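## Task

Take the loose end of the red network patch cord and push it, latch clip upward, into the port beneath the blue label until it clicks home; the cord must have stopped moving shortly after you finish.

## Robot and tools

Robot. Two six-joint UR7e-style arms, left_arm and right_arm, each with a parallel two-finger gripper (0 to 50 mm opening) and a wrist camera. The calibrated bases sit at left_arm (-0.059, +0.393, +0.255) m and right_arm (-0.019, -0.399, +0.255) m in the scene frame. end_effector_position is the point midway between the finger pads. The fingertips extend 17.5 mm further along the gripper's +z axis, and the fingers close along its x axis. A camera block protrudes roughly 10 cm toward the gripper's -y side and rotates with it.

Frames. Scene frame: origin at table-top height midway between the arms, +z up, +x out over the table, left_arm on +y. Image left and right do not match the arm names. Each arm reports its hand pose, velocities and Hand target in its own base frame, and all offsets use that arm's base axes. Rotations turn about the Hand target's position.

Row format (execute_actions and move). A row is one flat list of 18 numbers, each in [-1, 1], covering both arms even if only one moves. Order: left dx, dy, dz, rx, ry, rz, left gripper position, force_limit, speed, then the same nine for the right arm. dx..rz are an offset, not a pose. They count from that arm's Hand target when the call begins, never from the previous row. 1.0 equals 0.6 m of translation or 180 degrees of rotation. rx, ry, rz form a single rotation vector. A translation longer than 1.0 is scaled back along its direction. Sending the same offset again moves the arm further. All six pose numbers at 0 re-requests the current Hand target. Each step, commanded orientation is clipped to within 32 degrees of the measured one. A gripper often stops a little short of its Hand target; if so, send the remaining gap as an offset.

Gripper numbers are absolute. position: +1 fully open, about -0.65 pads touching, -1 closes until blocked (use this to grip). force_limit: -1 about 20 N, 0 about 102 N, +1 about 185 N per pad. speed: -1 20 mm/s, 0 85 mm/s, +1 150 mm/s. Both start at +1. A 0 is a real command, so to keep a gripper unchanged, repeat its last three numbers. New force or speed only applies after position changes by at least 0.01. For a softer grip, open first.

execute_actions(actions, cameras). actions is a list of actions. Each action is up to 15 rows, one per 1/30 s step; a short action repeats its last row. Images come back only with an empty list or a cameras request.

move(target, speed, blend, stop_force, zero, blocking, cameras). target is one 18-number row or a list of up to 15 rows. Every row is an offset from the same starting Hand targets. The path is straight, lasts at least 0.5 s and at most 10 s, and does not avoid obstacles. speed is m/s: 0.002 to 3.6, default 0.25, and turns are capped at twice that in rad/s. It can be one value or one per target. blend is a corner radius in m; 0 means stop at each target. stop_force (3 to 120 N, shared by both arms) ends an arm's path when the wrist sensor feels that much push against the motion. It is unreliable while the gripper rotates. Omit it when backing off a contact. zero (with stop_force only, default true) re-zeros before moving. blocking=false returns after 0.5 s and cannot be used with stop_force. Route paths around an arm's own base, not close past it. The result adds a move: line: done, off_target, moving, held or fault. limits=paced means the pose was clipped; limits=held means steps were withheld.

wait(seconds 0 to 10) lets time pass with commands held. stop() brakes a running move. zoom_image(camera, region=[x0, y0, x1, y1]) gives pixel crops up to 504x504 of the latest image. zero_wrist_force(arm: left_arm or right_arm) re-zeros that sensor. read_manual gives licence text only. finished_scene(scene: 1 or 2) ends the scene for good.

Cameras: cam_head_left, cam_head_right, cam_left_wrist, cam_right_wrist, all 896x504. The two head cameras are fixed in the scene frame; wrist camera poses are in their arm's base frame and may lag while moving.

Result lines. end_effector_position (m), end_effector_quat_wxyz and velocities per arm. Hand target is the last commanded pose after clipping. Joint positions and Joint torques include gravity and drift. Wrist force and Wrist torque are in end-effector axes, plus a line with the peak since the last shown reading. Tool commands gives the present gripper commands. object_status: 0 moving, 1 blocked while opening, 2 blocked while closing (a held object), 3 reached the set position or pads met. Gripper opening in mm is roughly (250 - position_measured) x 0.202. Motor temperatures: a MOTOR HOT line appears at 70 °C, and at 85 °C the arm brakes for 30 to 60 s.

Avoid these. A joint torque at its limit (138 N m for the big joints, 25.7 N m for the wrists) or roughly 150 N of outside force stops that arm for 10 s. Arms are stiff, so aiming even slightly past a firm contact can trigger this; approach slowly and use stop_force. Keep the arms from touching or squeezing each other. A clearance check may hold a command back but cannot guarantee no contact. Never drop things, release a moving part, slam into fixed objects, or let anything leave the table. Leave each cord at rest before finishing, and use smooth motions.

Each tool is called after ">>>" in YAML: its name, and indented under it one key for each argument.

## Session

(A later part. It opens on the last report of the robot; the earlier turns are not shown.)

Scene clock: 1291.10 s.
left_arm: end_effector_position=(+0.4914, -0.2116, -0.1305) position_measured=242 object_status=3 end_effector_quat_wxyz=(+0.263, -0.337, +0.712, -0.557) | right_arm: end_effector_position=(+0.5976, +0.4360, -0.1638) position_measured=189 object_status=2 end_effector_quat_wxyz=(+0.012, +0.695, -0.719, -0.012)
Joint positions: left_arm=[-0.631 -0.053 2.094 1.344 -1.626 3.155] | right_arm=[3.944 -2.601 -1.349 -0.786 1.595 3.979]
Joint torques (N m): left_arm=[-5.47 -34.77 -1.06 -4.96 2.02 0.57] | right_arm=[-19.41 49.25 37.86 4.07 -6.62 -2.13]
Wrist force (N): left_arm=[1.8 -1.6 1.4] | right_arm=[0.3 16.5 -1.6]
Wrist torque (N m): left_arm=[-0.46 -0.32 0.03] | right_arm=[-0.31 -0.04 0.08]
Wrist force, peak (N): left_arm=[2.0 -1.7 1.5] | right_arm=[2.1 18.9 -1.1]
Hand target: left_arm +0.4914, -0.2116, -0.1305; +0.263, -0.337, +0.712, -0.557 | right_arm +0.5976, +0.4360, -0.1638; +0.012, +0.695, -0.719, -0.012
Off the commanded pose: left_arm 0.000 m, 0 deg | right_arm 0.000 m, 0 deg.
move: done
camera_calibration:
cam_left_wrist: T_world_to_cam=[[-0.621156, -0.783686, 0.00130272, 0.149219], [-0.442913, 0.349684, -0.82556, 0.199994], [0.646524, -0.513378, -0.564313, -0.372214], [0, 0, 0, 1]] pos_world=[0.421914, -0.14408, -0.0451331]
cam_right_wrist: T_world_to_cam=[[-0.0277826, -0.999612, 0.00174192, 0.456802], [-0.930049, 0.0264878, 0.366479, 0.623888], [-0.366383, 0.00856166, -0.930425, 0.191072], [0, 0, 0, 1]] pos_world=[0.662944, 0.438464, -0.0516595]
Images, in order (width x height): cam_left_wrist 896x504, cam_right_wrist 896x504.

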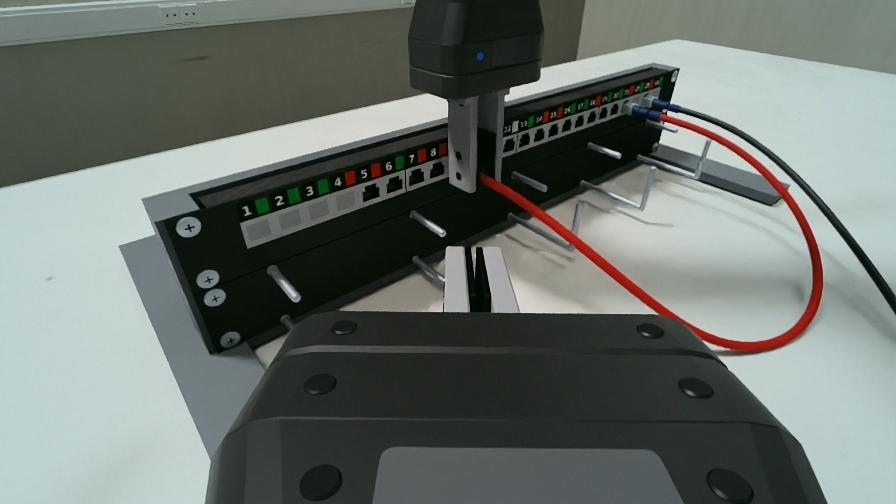

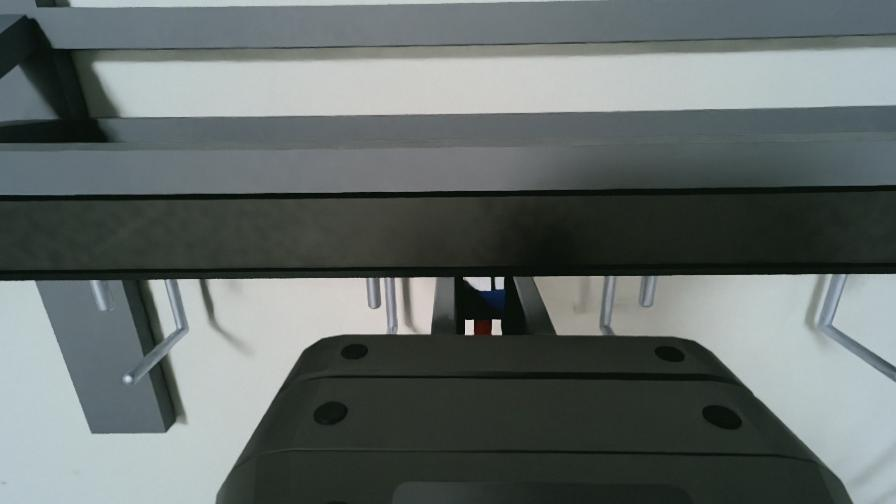

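>>> move:
  target:
    - [0.0152, 0.106, 0.3425, -0.135, 0.286, 0.257, -1, -0.85, 0.5, -0.0008, 0, 0, 0, 0, 0, -1, -0.8, -1]
    - [0.3492, 0.0427, 0.2925, -0.2701, 0.5718, 0.5143, -1, -0.85, 0.5, -0.0008, 0, 0, 0, 0, 0, -1, -0.8, -1]
    - [0.3505, -0.0807, 0.0117, -0.2701, 0.5718, 0.5143, -1, -0.85, 0.5, -0.0008, 0, 0, 0, 0, 0, -1, -0.8, -1]
  speed: [0.35, 0.35, 0.15]
  blend: 0.04
  cameras: ["all"]

Scene clock: 1345.80 s.
left_arm: end_effector_position=(+0.7017, -0.2599, -0.1234) position_measured=251 object_status=3 end_effector_quat_wxyz=(+0.174, +0.985, +0.000, +0.000) | right_arm: end_effector_position=(+0.5971, +0.4360, -0.1638) position_measured=189 object_status=2 end_effector_quat_wxyz=(+0.012, +0.695, -0.719, -0.012)
Joint positions: left_arm=[-0.425 -0.593 1.443 3.713 -1.888 1.122] | right_arm=[3.945 -2.6 -1.351 -0.785 1.595 3.979]
Joint torques (N m): left_arm=[-7.68 -43.86 -28.86 -4.96 1.09 -1.23] | right_arm=[5.54 75.87 6.82 5.28 1.11 1.96]
Wrist force (N): left_arm=[-1.0 3.6 0.0] | right_arm=[-1.5 6.7 -0.2]
Wrist torque (N m): left_arm=[0.62 0.05 -0.01] | right_arm=[-0.25 -0.03 -0.06]
Wrist force, peak (N): left_arm=[-0.5 4.1 -0.5] | right_arm=[0.0 16.9 -1.5]
Hand target: left_arm +0.7017, -0.2600, -0.1235; +0.174, +0.985, +0.000, +0.000 | right_arm +0.5971, +0.4360, -0.1638; +0.012, +0.695, -0.719, -0.012
Off the commanded pose: left_arm 0.000 m, 0 deg | right_arm 0.000 m, 0 deg.
move: done
camera_calibration:
cam_left_wrist: T_world_to_cam=[[0.999856, -0.00153214, -0.0169176, -0.694471], [0.00979395, -0.761726, 0.647825, -0.108778], [-0.0138791, -0.647897, -0.761602, -0.124881], [0, 0, 0, 1]] pos_world=[0.693703, -0.164833, -0.0363892]
cam_right_wrist: T_world_to_cam=[[-0.0277826, -0.999612, 0.00174192, 0.456788], [-0.930049, 0.0264878, 0.366479, 0.623423], [-0.366383, 0.00856166, -0.930425, 0.190889], [0, 0, 0, 1]] pos_world=[0.662444, 0.438464, -0.0516595]

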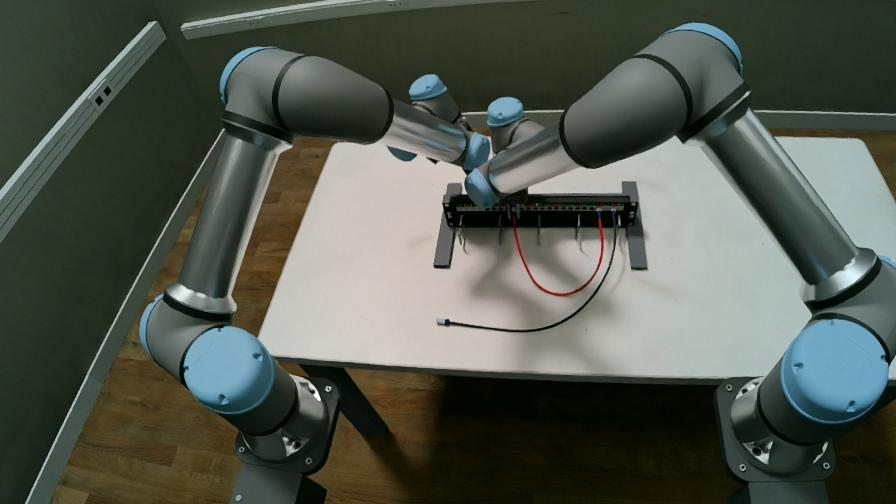

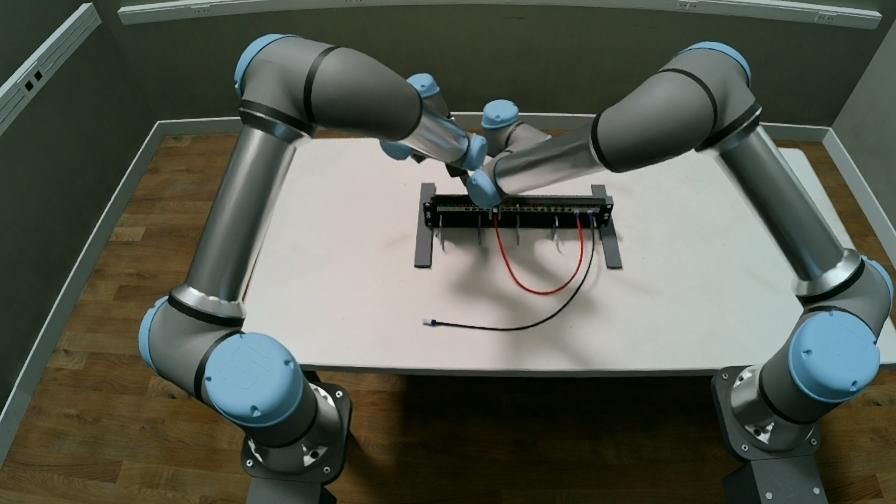

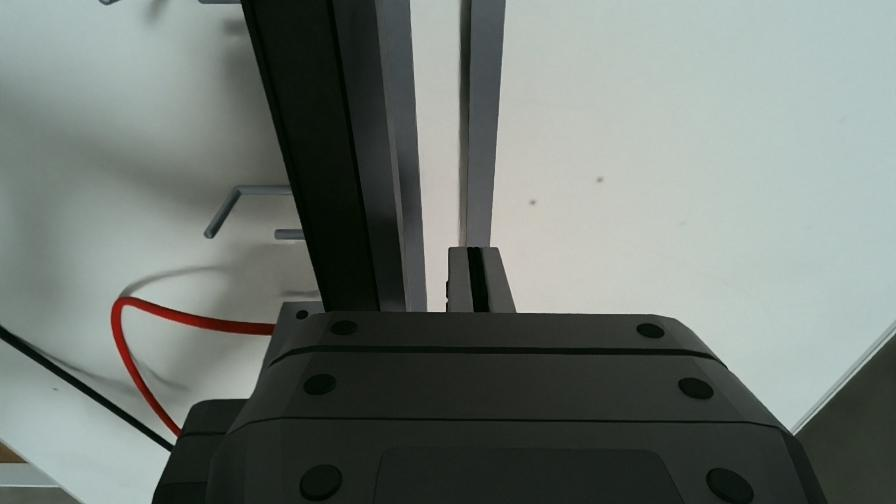

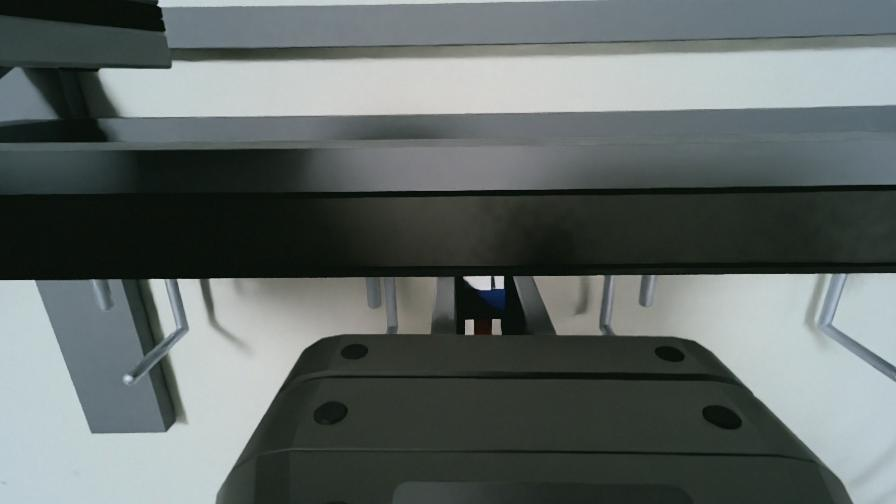

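>>> zoom_image:
  camera: "cam_left_wrist"
  region: [300, 130, 540, 330]

Scaled by 2.100 from the camera's 896x504 image, which has a finer 1280x720 frame.

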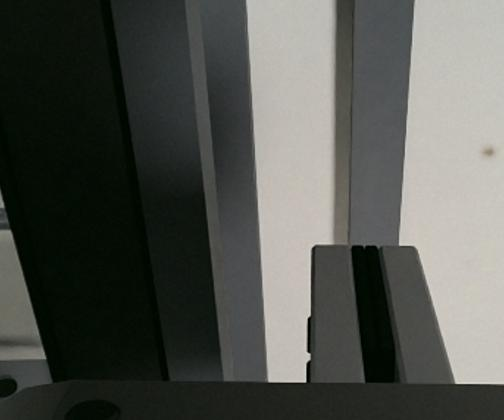

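>>> move:
  target:
    - [0, -0.0257, -0.0705, 0, 0, 0, -1, -0.85, 0.5, 0, 0, 0, 0, 0, 0, -1, -0.8, -1]
  speed: 0.08

>>> move:
  target:
    - [-0.055, 0, 0, 0, 0, 0, -1, -0.85, 0.5, 0, 0, 0, 0, 0, 0, -1, -0.8, -1]
  speed: 0.012
  stop_force: 5
  cameras: ["cam_left_wrist", "cam_right_wrist"]

Scene clock: 1384.87 s.
left_arm: end_effector_position=(+0.7017, -0.2753, -0.1657) position_measured=251 object_status=3 end_effector_quat_wxyz=(+0.174, +0.985, +0.000, +0.000) | right_arm: end_effector_position=(+0.5971, +0.4360, -0.1638) position_measured=189 object_status=2 end_effector_quat_wxyz=(+0.012, +0.695, -0.719, -0.012)
Joint positions: left_arm=[-0.445 -0.508 1.408 3.658 -1.885 1.102] | right_arm=[3.945 -2.6 -1.351 -0.785 1.595 3.979]
Joint torques (N m): left_arm=[-9.41 -47.92 -30.21 -5.54 1.32 -1.4] | right_arm=[6.07 75.41 6.81 4.94 1.14 2.06]
Wrist force (N): left_arm=[-1.1 3.5 0.0] | right_arm=[-1.4 6.5 0.0]
Wrist torque (N m): left_arm=[0.60 0.06 -0.06] | right_arm=[-0.28 -0.05 -0.06]
Wrist force, peak (N): left_arm=[-1.3 3.6 -0.9] | right_arm=[-1.5 6.9 0.0]
Hand target: left_arm +0.7017, -0.2754, -0.1658; +0.174, +0.985, +0.000, +0.000 | right_arm +0.5971, +0.4360, -0.1638; +0.012, +0.695, -0.719, -0.012
Off the commanded pose: left_arm 0.000 m, 0 deg | right_arm 0.000 m, 0 deg.
move: done

Scene clock: 1386.37 s.
left_arm: end_effector_position=(+0.6975, -0.2754, -0.1658) position_measured=251 object_status=3 end_effector_quat_wxyz=(+0.174, +0.985, +0.000, +0.000) | right_arm: end_effector_position=(+0.5971, +0.4360, -0.1638) position_measured=189 object_status=2 end_effector_quat_wxyz=(+0.012, +0.695, -0.719, -0.012)
Joint positions: left_arm=[-0.447 -0.514 1.423 3.647 -1.885 1.099] | right_arm=[3.945 -2.6 -1.351 -0.785 1.595 3.979]
Joint torques (N m): left_arm=[9.28 -47.46 -30.68 -1.38 -2.08 0.81] | right_arm=[5.78 75.58 6.44 4.86 1.2 1.85]
Wrist force (N): left_arm=[-0.9 3.5 -0.1] | right_arm=[-1.3 6.6 0.2]
Wrist torque (N m): left_arm=[0.61 0.02 -0.06] | right_arm=[-0.26 -0.06 -0.06]
Wrist force, peak (N): left_arm=[-1.6 3.6 -0.1] | right_arm=[-1.4 6.8 -0.1]
Hand target: left_arm +0.6975, -0.2754, -0.1658; +0.174, +0.985, +0.000, +0.000 (not the last commanded pose) | right_arm +0.5971, +0.4360, -0.1638; +0.012, +0.695, -0.719, -0.012
Off the commanded pose: left_arm 0.029 m, 0 deg | right_arm 0.000 m, 0 deg.
move: held (left_arm; a check stopped the path); limits=held
pose unreachable (left arm): on one or more control steps of this call, first in action 0 (counted from 0), this arm could not follow its commanded pose, so it was not sent that pose on those steps. It may still have moved: this result reports where it is.
cause: moving toward the commanded pose would bring a part of the arm too close to another arm (a part of this arm just beyond joint 3 (elbow) and a part of the right arm just beyond its joint 3 (elbow), at the place that arm is still heading or pushing toward).
camera_calibration:
cam_left_wrist: T_world_to_cam=[[0.999854, -0.00159744, -0.0169933, -0.691031], [0.00979325, -0.761727, 0.647824, -0.0929345], [-0.0139791, -0.647896, -0.761601, -0.167216], [0, 0, 0, 1]] pos_world=[0.689503, -0.180233, -0.0788892]
cam_right_wrist: T_world_to_cam=[[-0.0277826, -0.999612, 0.00174192, 0.456788], [-0.930049, 0.0264878, 0.366479, 0.623423], [-0.366383, 0.00856166, -0.930425, 0.190889], [0, 0, 0, 1]] pos_world=[0.662444, 0.438464, -0.0516595]
Images, in order (width x height): cam_left_wrist 896x504, cam_right_wrist 896x504.

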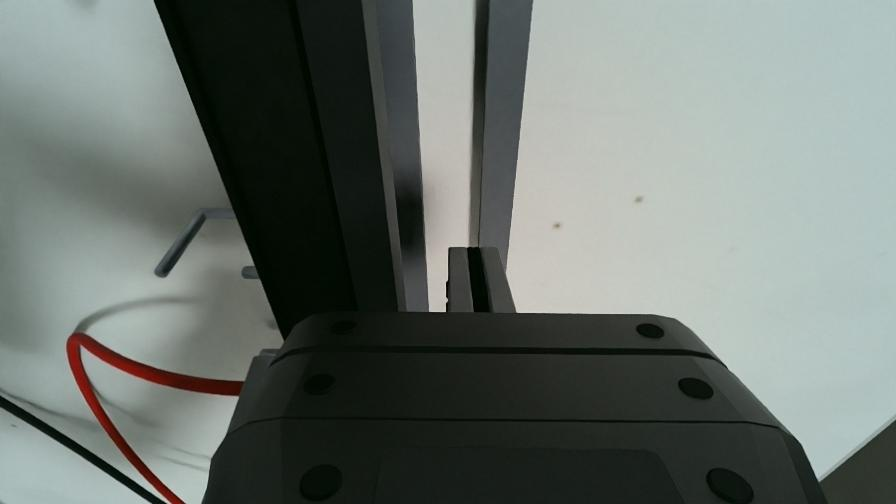

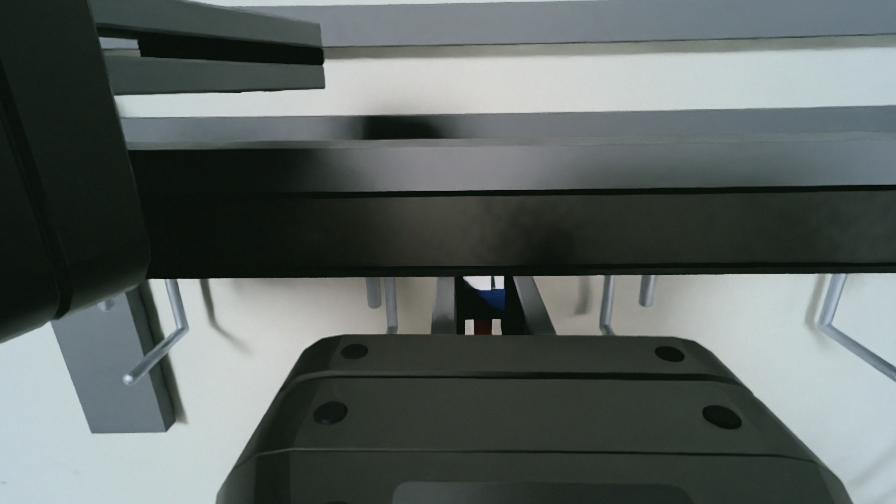

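>>> move:
  target:
    - [0, 0.0233, 0.0013, -0.0833, 0, 0, -1, -0.85, 0.5, 0, 0, 0, 0, 0, 0, -1, -0.8, -1]
  speed: 0.15

>>> move:
  target:
    - [-0.05, 0, 0, 0, 0, 0, -1, -0.85, 0.5, 0, 0, 0, 0, 0, 0, -1, -0.8, -1]
  speed: 0.012
  stop_force: 5
  cameras: ["cam_left_wrist", "cam_head_left"]

Scene clock: 1401.33 s.
left_arm: end_effector_position=(+0.6974, -0.2614, -0.1651) position_measured=251 object_status=3 end_effector_quat_wxyz=(+0.301, +0.954, +0.000, +0.000) | right_arm: end_effector_position=(+0.5971, +0.4360, -0.1638) position_measured=189 object_status=2 end_effector_quat_wxyz=(+0.012, +0.695, -0.719, -0.012)
Joint positions: left_arm=[-0.35 -0.46 1.447 3.49 -2.14 1.152] | right_arm=[3.945 -2.6 -1.351 -0.785 1.595 3.979]
Joint torques (N m): left_arm=[7.97 -45.63 -28.85 -5.58 -3.28 1.08] | right_arm=[5.6 74.15 7.02 4.65 1.02 1.68]
Wrist force (N): left_arm=[-1.5 4.8 0.6] | right_arm=[-1.3 6.9 0.1]
Wrist torque (N m): left_arm=[0.84 0.17 -0.17] | right_arm=[-0.21 -0.06 -0.06]
Wrist force, peak (N): left_arm=[-1.5 4.8 0.6] | right_arm=[-1.3 6.9 0.1]
Hand target: left_arm +0.6975, -0.2614, -0.1651; +0.301, +0.954, +0.000, +0.000 | right_arm +0.5971, +0.4360, -0.1638; +0.012, +0.695, -0.719, -0.012
Off the commanded pose: left_arm 0.000 m, 0 deg | right_arm 0.000 m, 0 deg.
move: done

Scene clock: 1403.60 s.
left_arm: end_effector_position=(+0.6853, -0.2614, -0.1651) position_measured=251 object_status=3 end_effector_quat_wxyz=(+0.301, +0.954, +0.000, +0.000) | right_arm: end_effector_position=(+0.5971, +0.4360, -0.1639) position_measured=189 object_status=2 end_effector_quat_wxyz=(+0.012, +0.695, -0.719, -0.012)
Joint positions: left_arm=[-0.356 -0.475 1.49 3.457 -2.139 1.145] | right_arm=[3.945 -2.6 -1.351 -0.785 1.595 3.979]
Joint torques (N m): left_arm=[7.98 -44.25 -27.18 -1.05 -2.39 0.96] | right_arm=[2.88 73.74 11.69 4.48 -0.44 1.72]
Wrist force (N): left_arm=[0.5 5.0 0.0] | right_arm=[-1.1 6.0 -0.1]
Wrist torque (N m): left_arm=[0.87 0.17 -0.09] | right_arm=[-0.28 -0.02 -0.05]
Wrist force, peak (N): left_arm=[12.1 3.7 4.4] | right_arm=[-0.8 8.3 -0.2]
Hand target: left_arm +0.6853, -0.2614, -0.1651; +0.301, +0.954, +0.000, +0.000 (not the last commanded pose) | right_arm +0.5971, +0.4360, -0.1638; +0.012, +0.695, -0.719, -0.012
Off the commanded pose: left_arm 0.018 m, 0 deg | right_arm 0.000 m, 0 deg.
move: contact (left_arm)
camera_calibration:
cam_left_wrist: T_world_to_cam=[[0.999852, -0.00596678, -0.0161399, -0.679785], [0.00989243, -0.568151, 0.822865, -0.00325984], [-0.0140798, -0.822903, -0.568008, -0.17147], [0, 0, 0, 1]] pos_world=[0.677302, -0.147012, -0.105686]
Images, in order (width x height): cam_head_left 896x504, cam_left_wrist 896x504.

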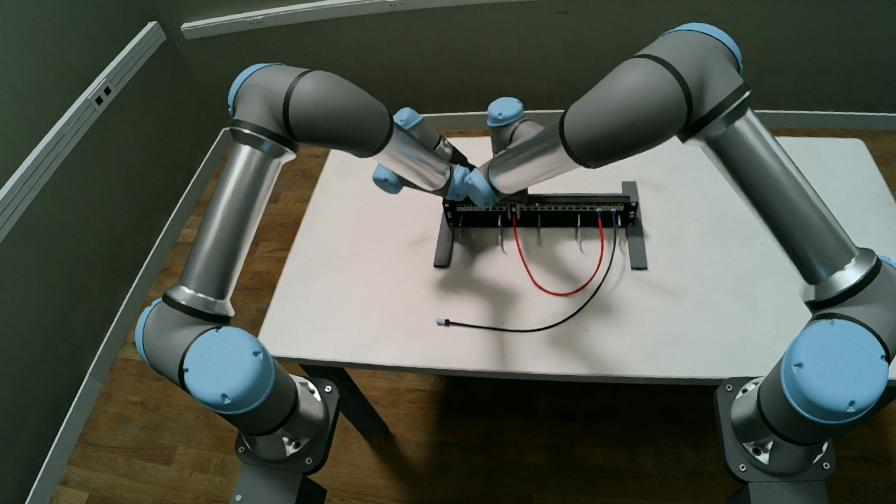

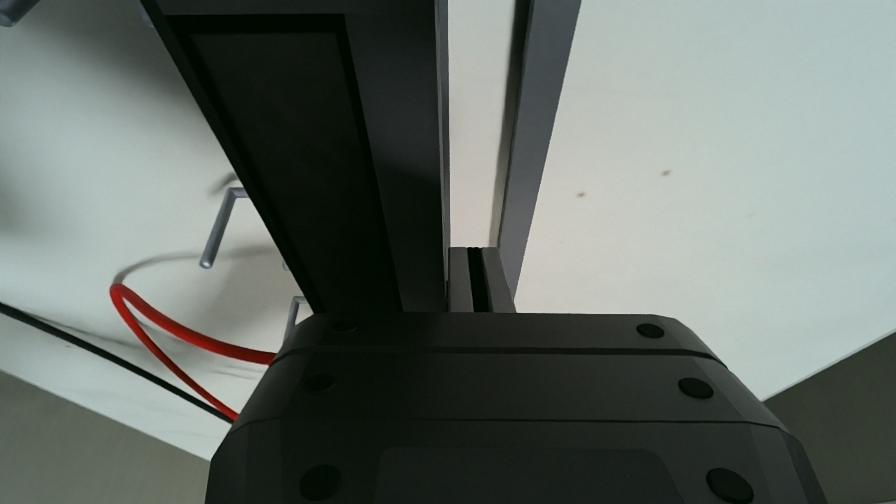

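>>> move:
  target:
    - [0, 0, 0, 0, 0, 0, -1, -0.85, 0.5, 0.0117, 0, 0, 0, 0, 0, -1, -0.8, -1]
  speed: 0.012
  stop_force: 35
  cameras: ["cam_left_wrist", "cam_right_wrist"]

>>> zoom_image:
  camera: "cam_right_wrist"
  region: [400, 200, 580, 340]

Scene clock: 1413.47 s.
left_arm: end_effector_position=(+0.6853, -0.2614, -0.1651) position_measured=251 object_status=3 end_effector_quat_wxyz=(+0.301, +0.954, +0.000, +0.000) | right_arm: end_effector_position=(+0.5990, +0.4361, -0.1638) position_measured=189 object_status=2 end_effector_quat_wxyz=(+0.012, +0.695, -0.719, -0.012)
Joint positions: left_arm=[-0.356 -0.475 1.49 3.457 -2.139 1.145] | right_arm=[3.943 -2.603 -1.344 -0.789 1.595 3.977]
Joint torques (N m): left_arm=[-15.66 -46.25 5.8 2.95 -8.24 1.09] | right_arm=[-6.84 80.49 15.13 9.67 -10.83 2.04]
Wrist force (N): left_arm=[33.7 -2.7 14.1] | right_arm=[-2.0 37.0 -2.0]
Wrist torque (N m): left_arm=[0.74 0.54 -0.40] | right_arm=[-0.33 -0.08 -0.03]
Wrist force, peak (N): left_arm=[35.0 -0.4 14.8] | right_arm=[-0.5 45.4 -3.4]
Hand target: left_arm +0.6853, -0.2614, -0.1651; +0.301, +0.954, +0.000, +0.000 | right_arm +0.5990, +0.4361, -0.1638; +0.012, +0.695, -0.719, -0.012 (not the last commanded pose)
Off the commanded pose: left_arm 0.000 m, 0 deg | right_arm 0.005 m, 0 deg.
move: contact (right_arm)
camera_calibration:
cam_left_wrist: T_world_to_cam=[[0.999853, -0.0058823, -0.0160848, -0.679768], [0.00989391, -0.568218, 0.822818, -0.00327528], [-0.0139798, -0.822857, -0.568077, -0.171539], [0, 0, 0, 1]] pos_world=[0.677303, -0.147011, -0.105686]
cam_right_wrist: T_world_to_cam=[[-0.0276183, -0.999617, 0.00189868, 0.456842], [-0.929973, 0.0263906, 0.36668, 0.625227], [-0.366589, 0.00836134, -0.930345, 0.191721], [0, 0, 0, 1]] pos_world=[0.664344, 0.438563, -0.0517589]
Images, in order (width x height): cam_left_wrist 896x504, cam_right_wrist 896x504.

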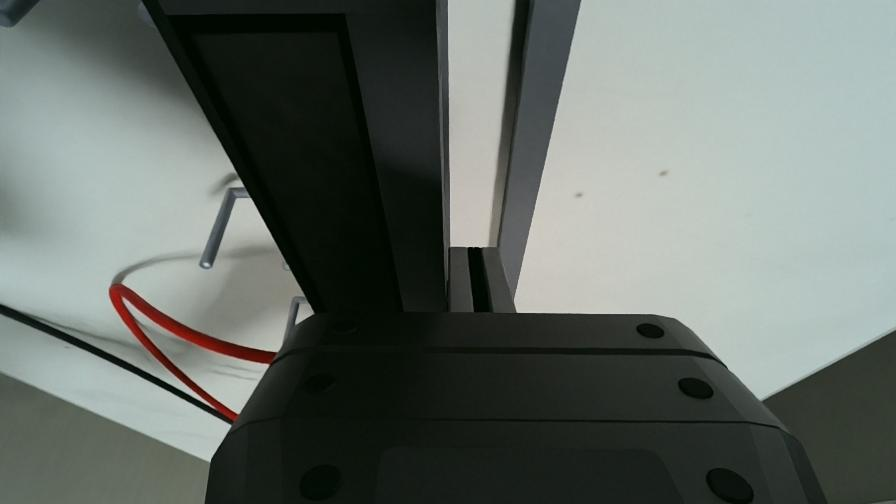

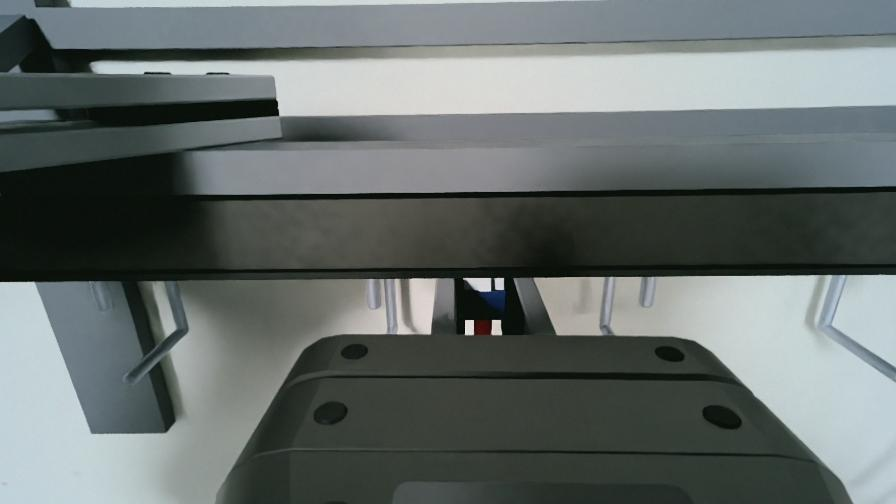

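Scaled by 2.800 from the camera's 896x504 image, which has a finer 1280x720 frame.

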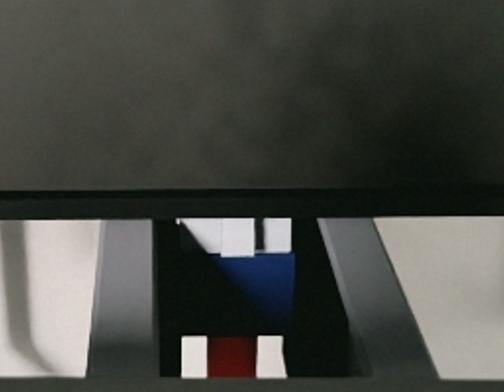

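>>> move:
  target:
    - [0, 0, 0, 0, 0, 0, -1, -0.85, 0.5, -0.0015, 0, 0, 0, 0, 0, -1, -0.8, -1]
  speed: 0.01

>>> move:
  target:
    - [0, 0, 0, 0, 0, 0, -1, -0.85, 0.5, -0.008, 0, 0, 0, 0, 0, -1, -0.8, -1]
  speed: 0.008
  stop_force: 12
  cameras: ["cam_left_wrist", "cam_right_wrist"]

>>> zoom_image:
  camera: "cam_right_wrist"
  region: [400, 200, 580, 340]

Scene clock: 1435.47 s.
left_arm: end_effector_position=(+0.6852, -0.2614, -0.1651) position_measured=251 object_status=3 end_effector_quat_wxyz=(+0.301, +0.954, +0.000, +0.000) | right_arm: end_effector_position=(+0.5982, +0.4361, -0.1638) position_measured=189 object_status=2 end_effector_quat_wxyz=(+0.012, +0.695, -0.719, -0.012)
Joint positions: left_arm=[-0.356 -0.475 1.49 3.458 -2.139 1.145] | right_arm=[3.944 -2.602 -1.347 -0.787 1.595 3.978]
Joint torques (N m): left_arm=[-15.77 -46.46 4.45 1.98 -6.66 0.81] | right_arm=[-0.47 77.98 8.79 7.24 -6.7 1.95]
Wrist force (N): left_arm=[26.4 -1.7 8.0] | right_arm=[-3.1 17.8 -0.3]
Wrist torque (N m): left_arm=[0.75 0.45 -0.32] | right_arm=[-0.31 -0.04 -0.15]
Wrist force, peak (N): left_arm=[34.0 -2.6 13.8] | right_arm=[-2.0 37.1 -2.1]
Hand target: left_arm +0.6853, -0.2614, -0.1651; +0.301, +0.954, +0.000, +0.000 | right_arm +0.5981, +0.4361, -0.1638; +0.012, +0.695, -0.719, -0.012
Off the commanded pose: left_arm 0.000 m, 0 deg | right_arm 0.000 m, 0 deg.
move: done

Scene clock: 1436.83 s.
left_arm: end_effector_position=(+0.6852, -0.2614, -0.1651) position_measured=251 object_status=3 end_effector_quat_wxyz=(+0.301, +0.954, +0.000, +0.000) | right_arm: end_effector_position=(+0.5978, +0.4361, -0.1638) position_measured=189 object_status=2 end_effector_quat_wxyz=(+0.012, +0.695, -0.719, -0.012)
Joint positions: left_arm=[-0.356 -0.475 1.49 3.457 -2.139 1.145] | right_arm=[3.944 -2.601 -1.348 -0.786 1.595 3.978]
Joint torques (N m): left_arm=[-10.04 -48.87 -17.91 -2.72 -2.34 0.97] | right_arm=[-15.51 48.39 34.87 3.73 -1.82 -1.95]
Wrist force (N): left_arm=[16.6 -0.4 1.5] | right_arm=[-0.8 7.5 -0.3]
Wrist torque (N m): left_arm=[0.71 0.29 -0.23] | right_arm=[-0.28 -0.06 -0.12]
Wrist force, peak (N): left_arm=[26.5 -1.8 7.7] | right_arm=[-2.9 17.2 -0.3]
Hand target: left_arm +0.6853, -0.2614, -0.1651; +0.301, +0.954, +0.000, +0.000 | right_arm +0.5978, +0.4361, -0.1638; +0.012, +0.695, -0.719, -0.012 (not the last commanded pose)
Off the commanded pose: left_arm 0.000 m, 0 deg | right_arm 0.004 m, 0 deg.
move: contact (right_arm)
camera_calibration:
cam_left_wrist: T_world_to_cam=[[0.999852, -0.00596496, -0.0161411, -0.679785], [0.00989323, -0.568219, 0.822818, -0.003275], [-0.0140797, -0.822856, -0.568076, -0.171471], [0, 0, 0, 1]] pos_world=[0.677302, -0.147011, -0.105686]
cam_right_wrist: T_world_to_cam=[[-0.0276151, -0.999617, 0.00189383, 0.456803], [-0.930007, 0.0263866, 0.366593, 0.624001], [-0.366502, 0.00836222, -0.93038, 0.191278], [0, 0, 0, 1]] pos_world=[0.663044, 0.438563, -0.0516589]
Images, in order (width x height): cam_left_wrist 896x504, cam_right_wrist 896x504.

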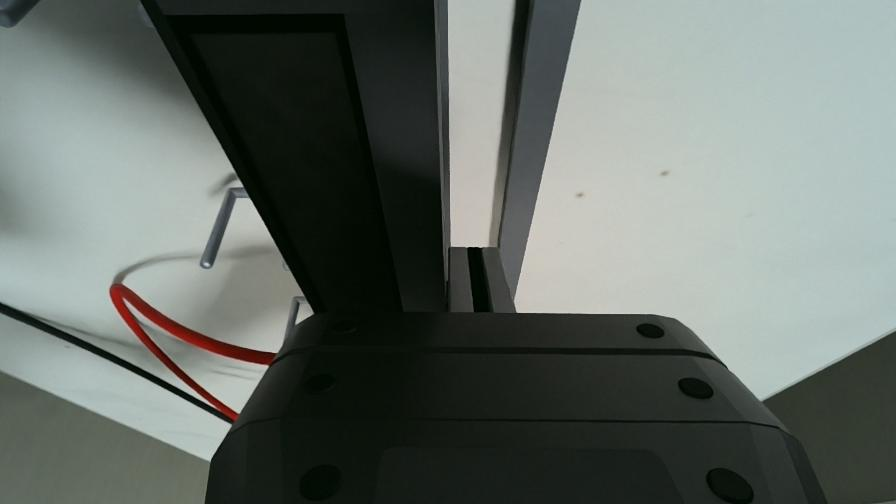

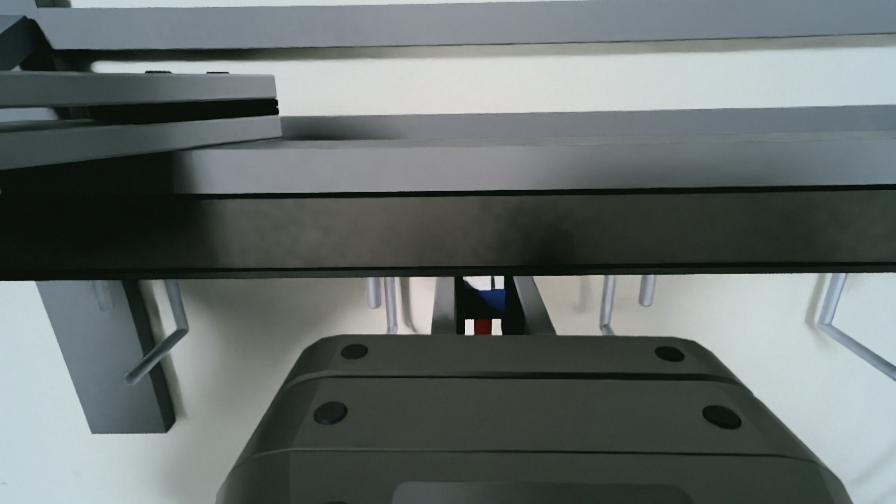

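Scaled by 2.800 from the camera's 896x504 image, which has a finer 1280x720 frame.

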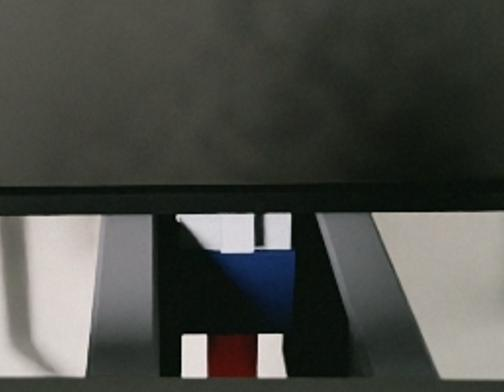

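>>> move:
  target:
    - [0, 0, 0, 0, 0, 0, -1, -0.85, 0.5, -0.0083, 0, 0, 0, 0, 0, -1, -0.8, -1]
  speed: 0.008
  stop_force: 16

>>> move:
  target:
    - [0, 0, 0, 0, 0, 0, -1, -0.85, 0.5, -0.0083, 0, 0, 0, 0, 0, -1, -0.8, -1]
  speed: 0.008
  stop_force: 12
  cameras: ["cam_right_wrist"]

>>> zoom_image:
  camera: "cam_right_wrist"
  region: [400, 200, 580, 340]

Scene clock: 1445.63 s.
left_arm: end_effector_position=(+0.6853, -0.2614, -0.1651) position_measured=251 object_status=3 end_effector_quat_wxyz=(+0.301, +0.954, +0.000, +0.000) | right_arm: end_effector_position=(+0.5962, +0.4360, -0.1639) position_measured=189 object_status=2 end_effector_quat_wxyz=(+0.012, +0.695, -0.719, -0.012)
Joint positions: left_arm=[-0.356 -0.475 1.49 3.457 -2.139 1.145] | right_arm=[3.946 -2.599 -1.354 -0.783 1.595 3.98]
Joint torques (N m): left_arm=[1.92 -48.44 -17.53 -2.65 -2.61 0.76] | right_arm=[-9.63 43.94 29.27 0.47 1.66 -2.23]
Wrist force (N): left_arm=[6.6 4.1 1.2] | right_arm=[0.7 -4.4 -2.0]
Wrist torque (N m): left_arm=[0.89 0.20 -0.15] | right_arm=[0.12 -0.16 -0.10]
Wrist force, peak (N): left_arm=[16.8 -0.4 1.3] | right_arm=[-0.6 -11.9 -0.3]
Hand target: left_arm +0.6853, -0.2614, -0.1651; +0.301, +0.954, +0.000, +0.000 | right_arm +0.5962, +0.4360, -0.1639; +0.012, +0.695, -0.719, -0.012 (not the last commanded pose)
Off the commanded pose: left_arm 0.000 m, 0 deg | right_arm 0.003 m, 0 deg.
move: contact (right_arm)

Scene clock: 1447.13 s.
left_arm: end_effector_position=(+0.6853, -0.2614, -0.1651) position_measured=251 object_status=3 end_effector_quat_wxyz=(+0.301, +0.954, +0.000, +0.000) | right_arm: end_effector_position=(+0.5912, +0.4360, -0.1639) position_measured=189 object_status=2 end_effector_quat_wxyz=(+0.012, +0.695, -0.719, -0.012)
Joint positions: left_arm=[-0.356 -0.475 1.49 3.457 -2.139 1.145] | right_arm=[3.951 -2.592 -1.37 -0.774 1.595 3.985]
Joint torques (N m): left_arm=[3.49 -49.65 -17.69 -2.34 -2.92 0.75] | right_arm=[18.13 70.88 -1.9 1.57 6.62 2.14]
Wrist force (N): left_arm=[-1.4 4.7 0.9] | right_arm=[1.2 -16.0 -1.1]
Wrist torque (N m): left_arm=[0.83 0.16 -0.07] | right_arm=[0.17 -0.19 -0.12]
Wrist force, peak (N): left_arm=[6.5 3.9 1.2] | right_arm=[1.1 -16.3 -0.9]
Hand target: left_arm +0.6853, -0.2614, -0.1651; +0.301, +0.954, +0.000, +0.000 | right_arm +0.5912, +0.4360, -0.1639; +0.012, +0.695, -0.719, -0.012
Off the commanded pose: left_arm 0.000 m, 0 deg | right_arm 0.000 m, 0 deg.
move: done
camera_calibration:
cam_right_wrist: T_world_to_cam=[[-0.0278401, -0.999611, 0.001871, 0.456665], [-0.930047, 0.0265886, 0.366478, 0.617833], [-0.366385, 0.00846268, -0.930425, 0.188643], [0, 0, 0, 1]] pos_world=[0.656443, 0.438464, -0.051759]
Images, in order (width x height): cam_right_wrist 896x504.

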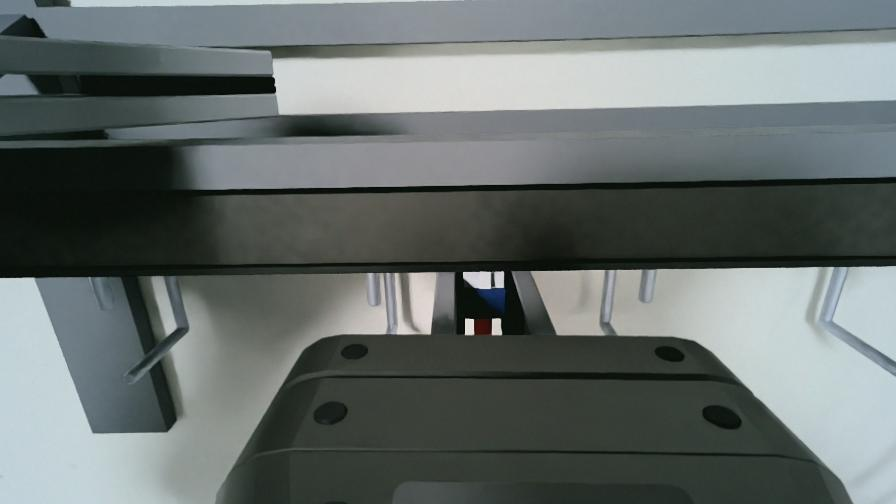

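Scaled by 2.800 from the camera's 896x504 image, which has a finer 1280x720 frame.

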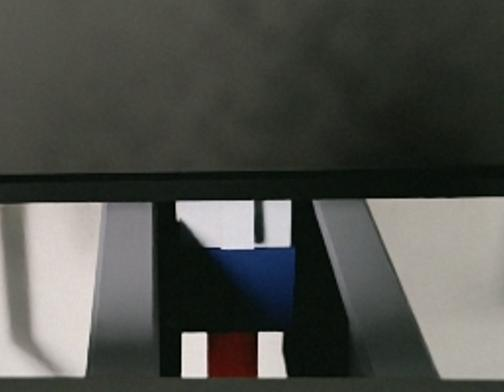

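>>> move:
  target:
    - [0, 0, 0, 0, 0, 0, -1, -0.85, 0.5, 0.0048, 0, 0, 0, 0, 0, -1, -0.8, -1]
  speed: 0.01
  cameras: ["cam_right_wrist"]

>>> zoom_image:
  camera: "cam_right_wrist"
  region: [400, 200, 580, 340]

Scene clock: 1463.47 s.
left_arm: end_effector_position=(+0.6853, -0.2614, -0.1651) position_measured=251 object_status=3 end_effector_quat_wxyz=(+0.301, +0.954, +0.000, +0.000) | right_arm: end_effector_position=(+0.5939, +0.4360, -0.1639) position_measured=189 object_status=2 end_effector_quat_wxyz=(+0.012, +0.695, -0.719, -0.012)
Joint positions: left_arm=[-0.356 -0.475 1.49 3.457 -2.139 1.145] | right_arm=[3.948 -2.596 -1.361 -0.779 1.596 3.982]
Joint torques (N m): left_arm=[5.76 -51.22 -17.71 -2.52 -2.82 0.6] | right_arm=[-18.64 50.74 38.81 4.11 -5.75 -2.19]
Wrist force (N): left_arm=[-1.3 4.7 0.9] | right_arm=[2.3 17.4 -0.9]
Wrist torque (N m): left_arm=[0.83 0.15 -0.07] | right_arm=[0.05 -0.20 0.05]
Wrist force, peak (N): left_arm=[-1.4 4.9 0.9] | right_arm=[2.4 22.4 -1.7]
Hand target: left_arm +0.6853, -0.2614, -0.1651; +0.301, +0.954, +0.000, +0.000 | right_arm +0.5941, +0.4360, -0.1639; +0.012, +0.695, -0.719, -0.012
Off the commanded pose: left_arm 0.000 m, 0 deg | right_arm 0.000 m, 0 deg.
move: done
camera_calibration:
cam_right_wrist: T_world_to_cam=[[-0.0277802, -0.999613, 0.0017504, 0.456696], [-0.929933, 0.026486, 0.366773, 0.62033], [-0.366677, 0.00856128, -0.930309, 0.189787], [0, 0, 0, 1]] pos_world=[0.659143, 0.438464, -0.0517595]
Images, in order (width x height): cam_right_wrist 896x504.

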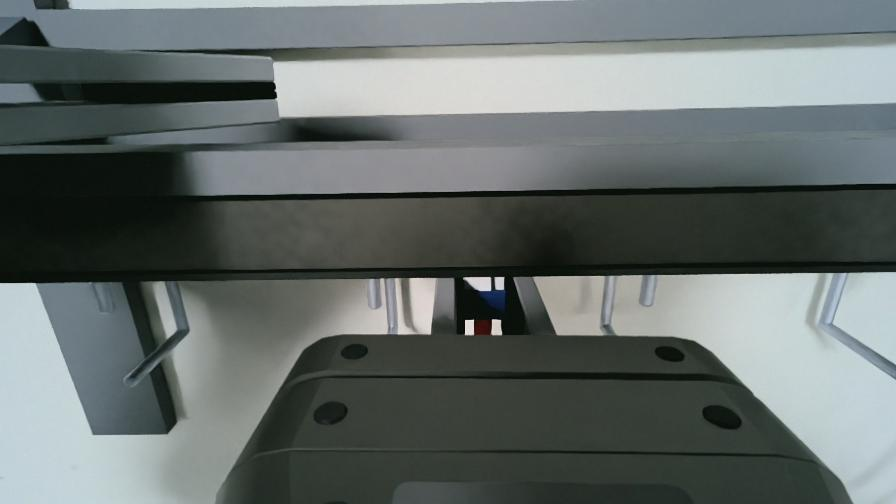

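Scaled by 2.800 from the camera's 896x504 image, which has a finer 1280x720 frame.

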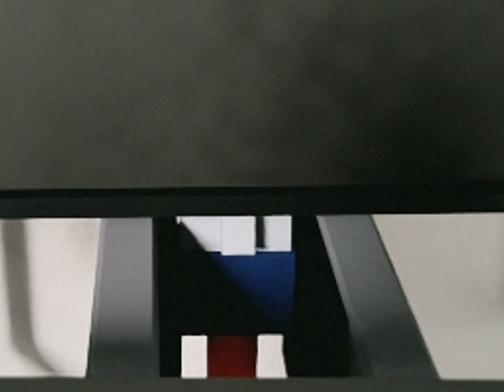

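>>> move:
  target:
    - [0, 0, 0, 0, 0, 0, -1, -0.85, 0.5, -0.0015, 0, 0, 0, 0, 0, -1, -0.8, -1]
    - [0, 0, 0, 0, 0, 0, -1, -0.85, 0.5, -0.0015, 0, 0, 0, 0, 0, 0.1, -0.8, -1]
    - [0, 0, 0, 0, 0, 0, -1, -0.85, 0.5, -0.0015, 0, 0.15, 0, 0, 0, 0.1, -0.8, -1]
  speed: [0.01, 0.02, 0.06]
  cameras: ["cam_right_wrist", "cam_left_wrist"]

>>> zoom_image:
  camera: "cam_right_wrist"
  region: [330, 180, 630, 340]

Scene clock: 1475.43 s.
left_arm: end_effector_position=(+0.6853, -0.2614, -0.1651) position_measured=251 object_status=3 end_effector_quat_wxyz=(+0.301, +0.954, +0.000, +0.000) | right_arm: end_effector_position=(+0.5932, +0.4360, -0.0740) position_measured=138 object_status=3 end_effector_quat_wxyz=(+0.012, +0.695, -0.719, -0.012)
Joint positions: left_arm=[-0.356 -0.475 1.49 3.457 -2.139 1.145] | right_arm=[3.949 -2.448 -1.375 -0.913 1.595 3.983]
Joint torques (N m): left_arm=[7.82 -52.97 -19.18 -2.69 -2.58 0.37] | right_arm=[-1.05 74.62 33.69 1.47 2.94 -0.8]
Wrist force (N): left_arm=[-1.4 4.6 0.8] | right_arm=[2.2 1.9 0.7]
Wrist torque (N m): left_arm=[0.81 0.15 -0.07] | right_arm=[0.29 -0.33 -0.11]
Wrist force, peak (N): left_arm=[-1.3 4.9 1.1] | right_arm=[2.0 23.1 -1.2]
Hand target: left_arm +0.6853, -0.2614, -0.1651; +0.301, +0.954, +0.000, +0.000 | right_arm +0.5932, +0.4360, -0.0739; +0.012, +0.695, -0.719, -0.012
Off the commanded pose: left_arm 0.000 m, 0 deg | right_arm 0.000 m, 0 deg.
move: done
camera_calibration:
cam_left_wrist: T_world_to_cam=[[0.999852, -0.00596496, -0.0161411, -0.679785], [0.00989323, -0.568219, 0.822818, -0.003275], [-0.0140797, -0.822856, -0.568076, -0.171471], [0, 0, 0, 1]] pos_world=[0.677302, -0.147011, -0.105686]
cam_right_wrist: T_world_to_cam=[[-0.0278401, -0.999611, 0.001871, 0.456553], [-0.930047, 0.0265886, 0.366478, 0.586747], [-0.366385, 0.00846268, -0.930425, 0.273021], [0, 0, 0, 1]] pos_world=[0.658443, 0.438464, 0.038141]
Images, in order (width x height): cam_left_wrist 896x504, cam_right_wrist 896x504.

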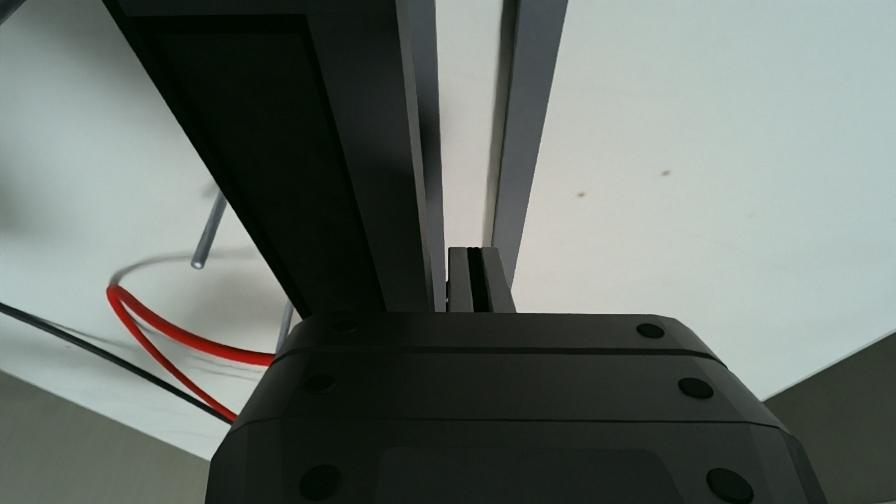

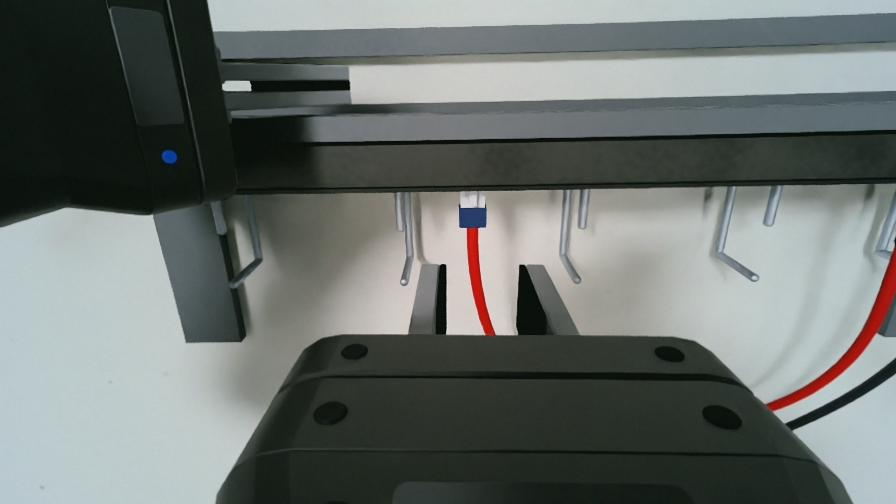

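Scaled by 1.680 from the camera's 896x504 image, which has a finer 1280x720 frame.

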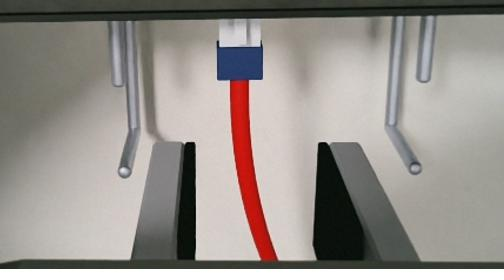

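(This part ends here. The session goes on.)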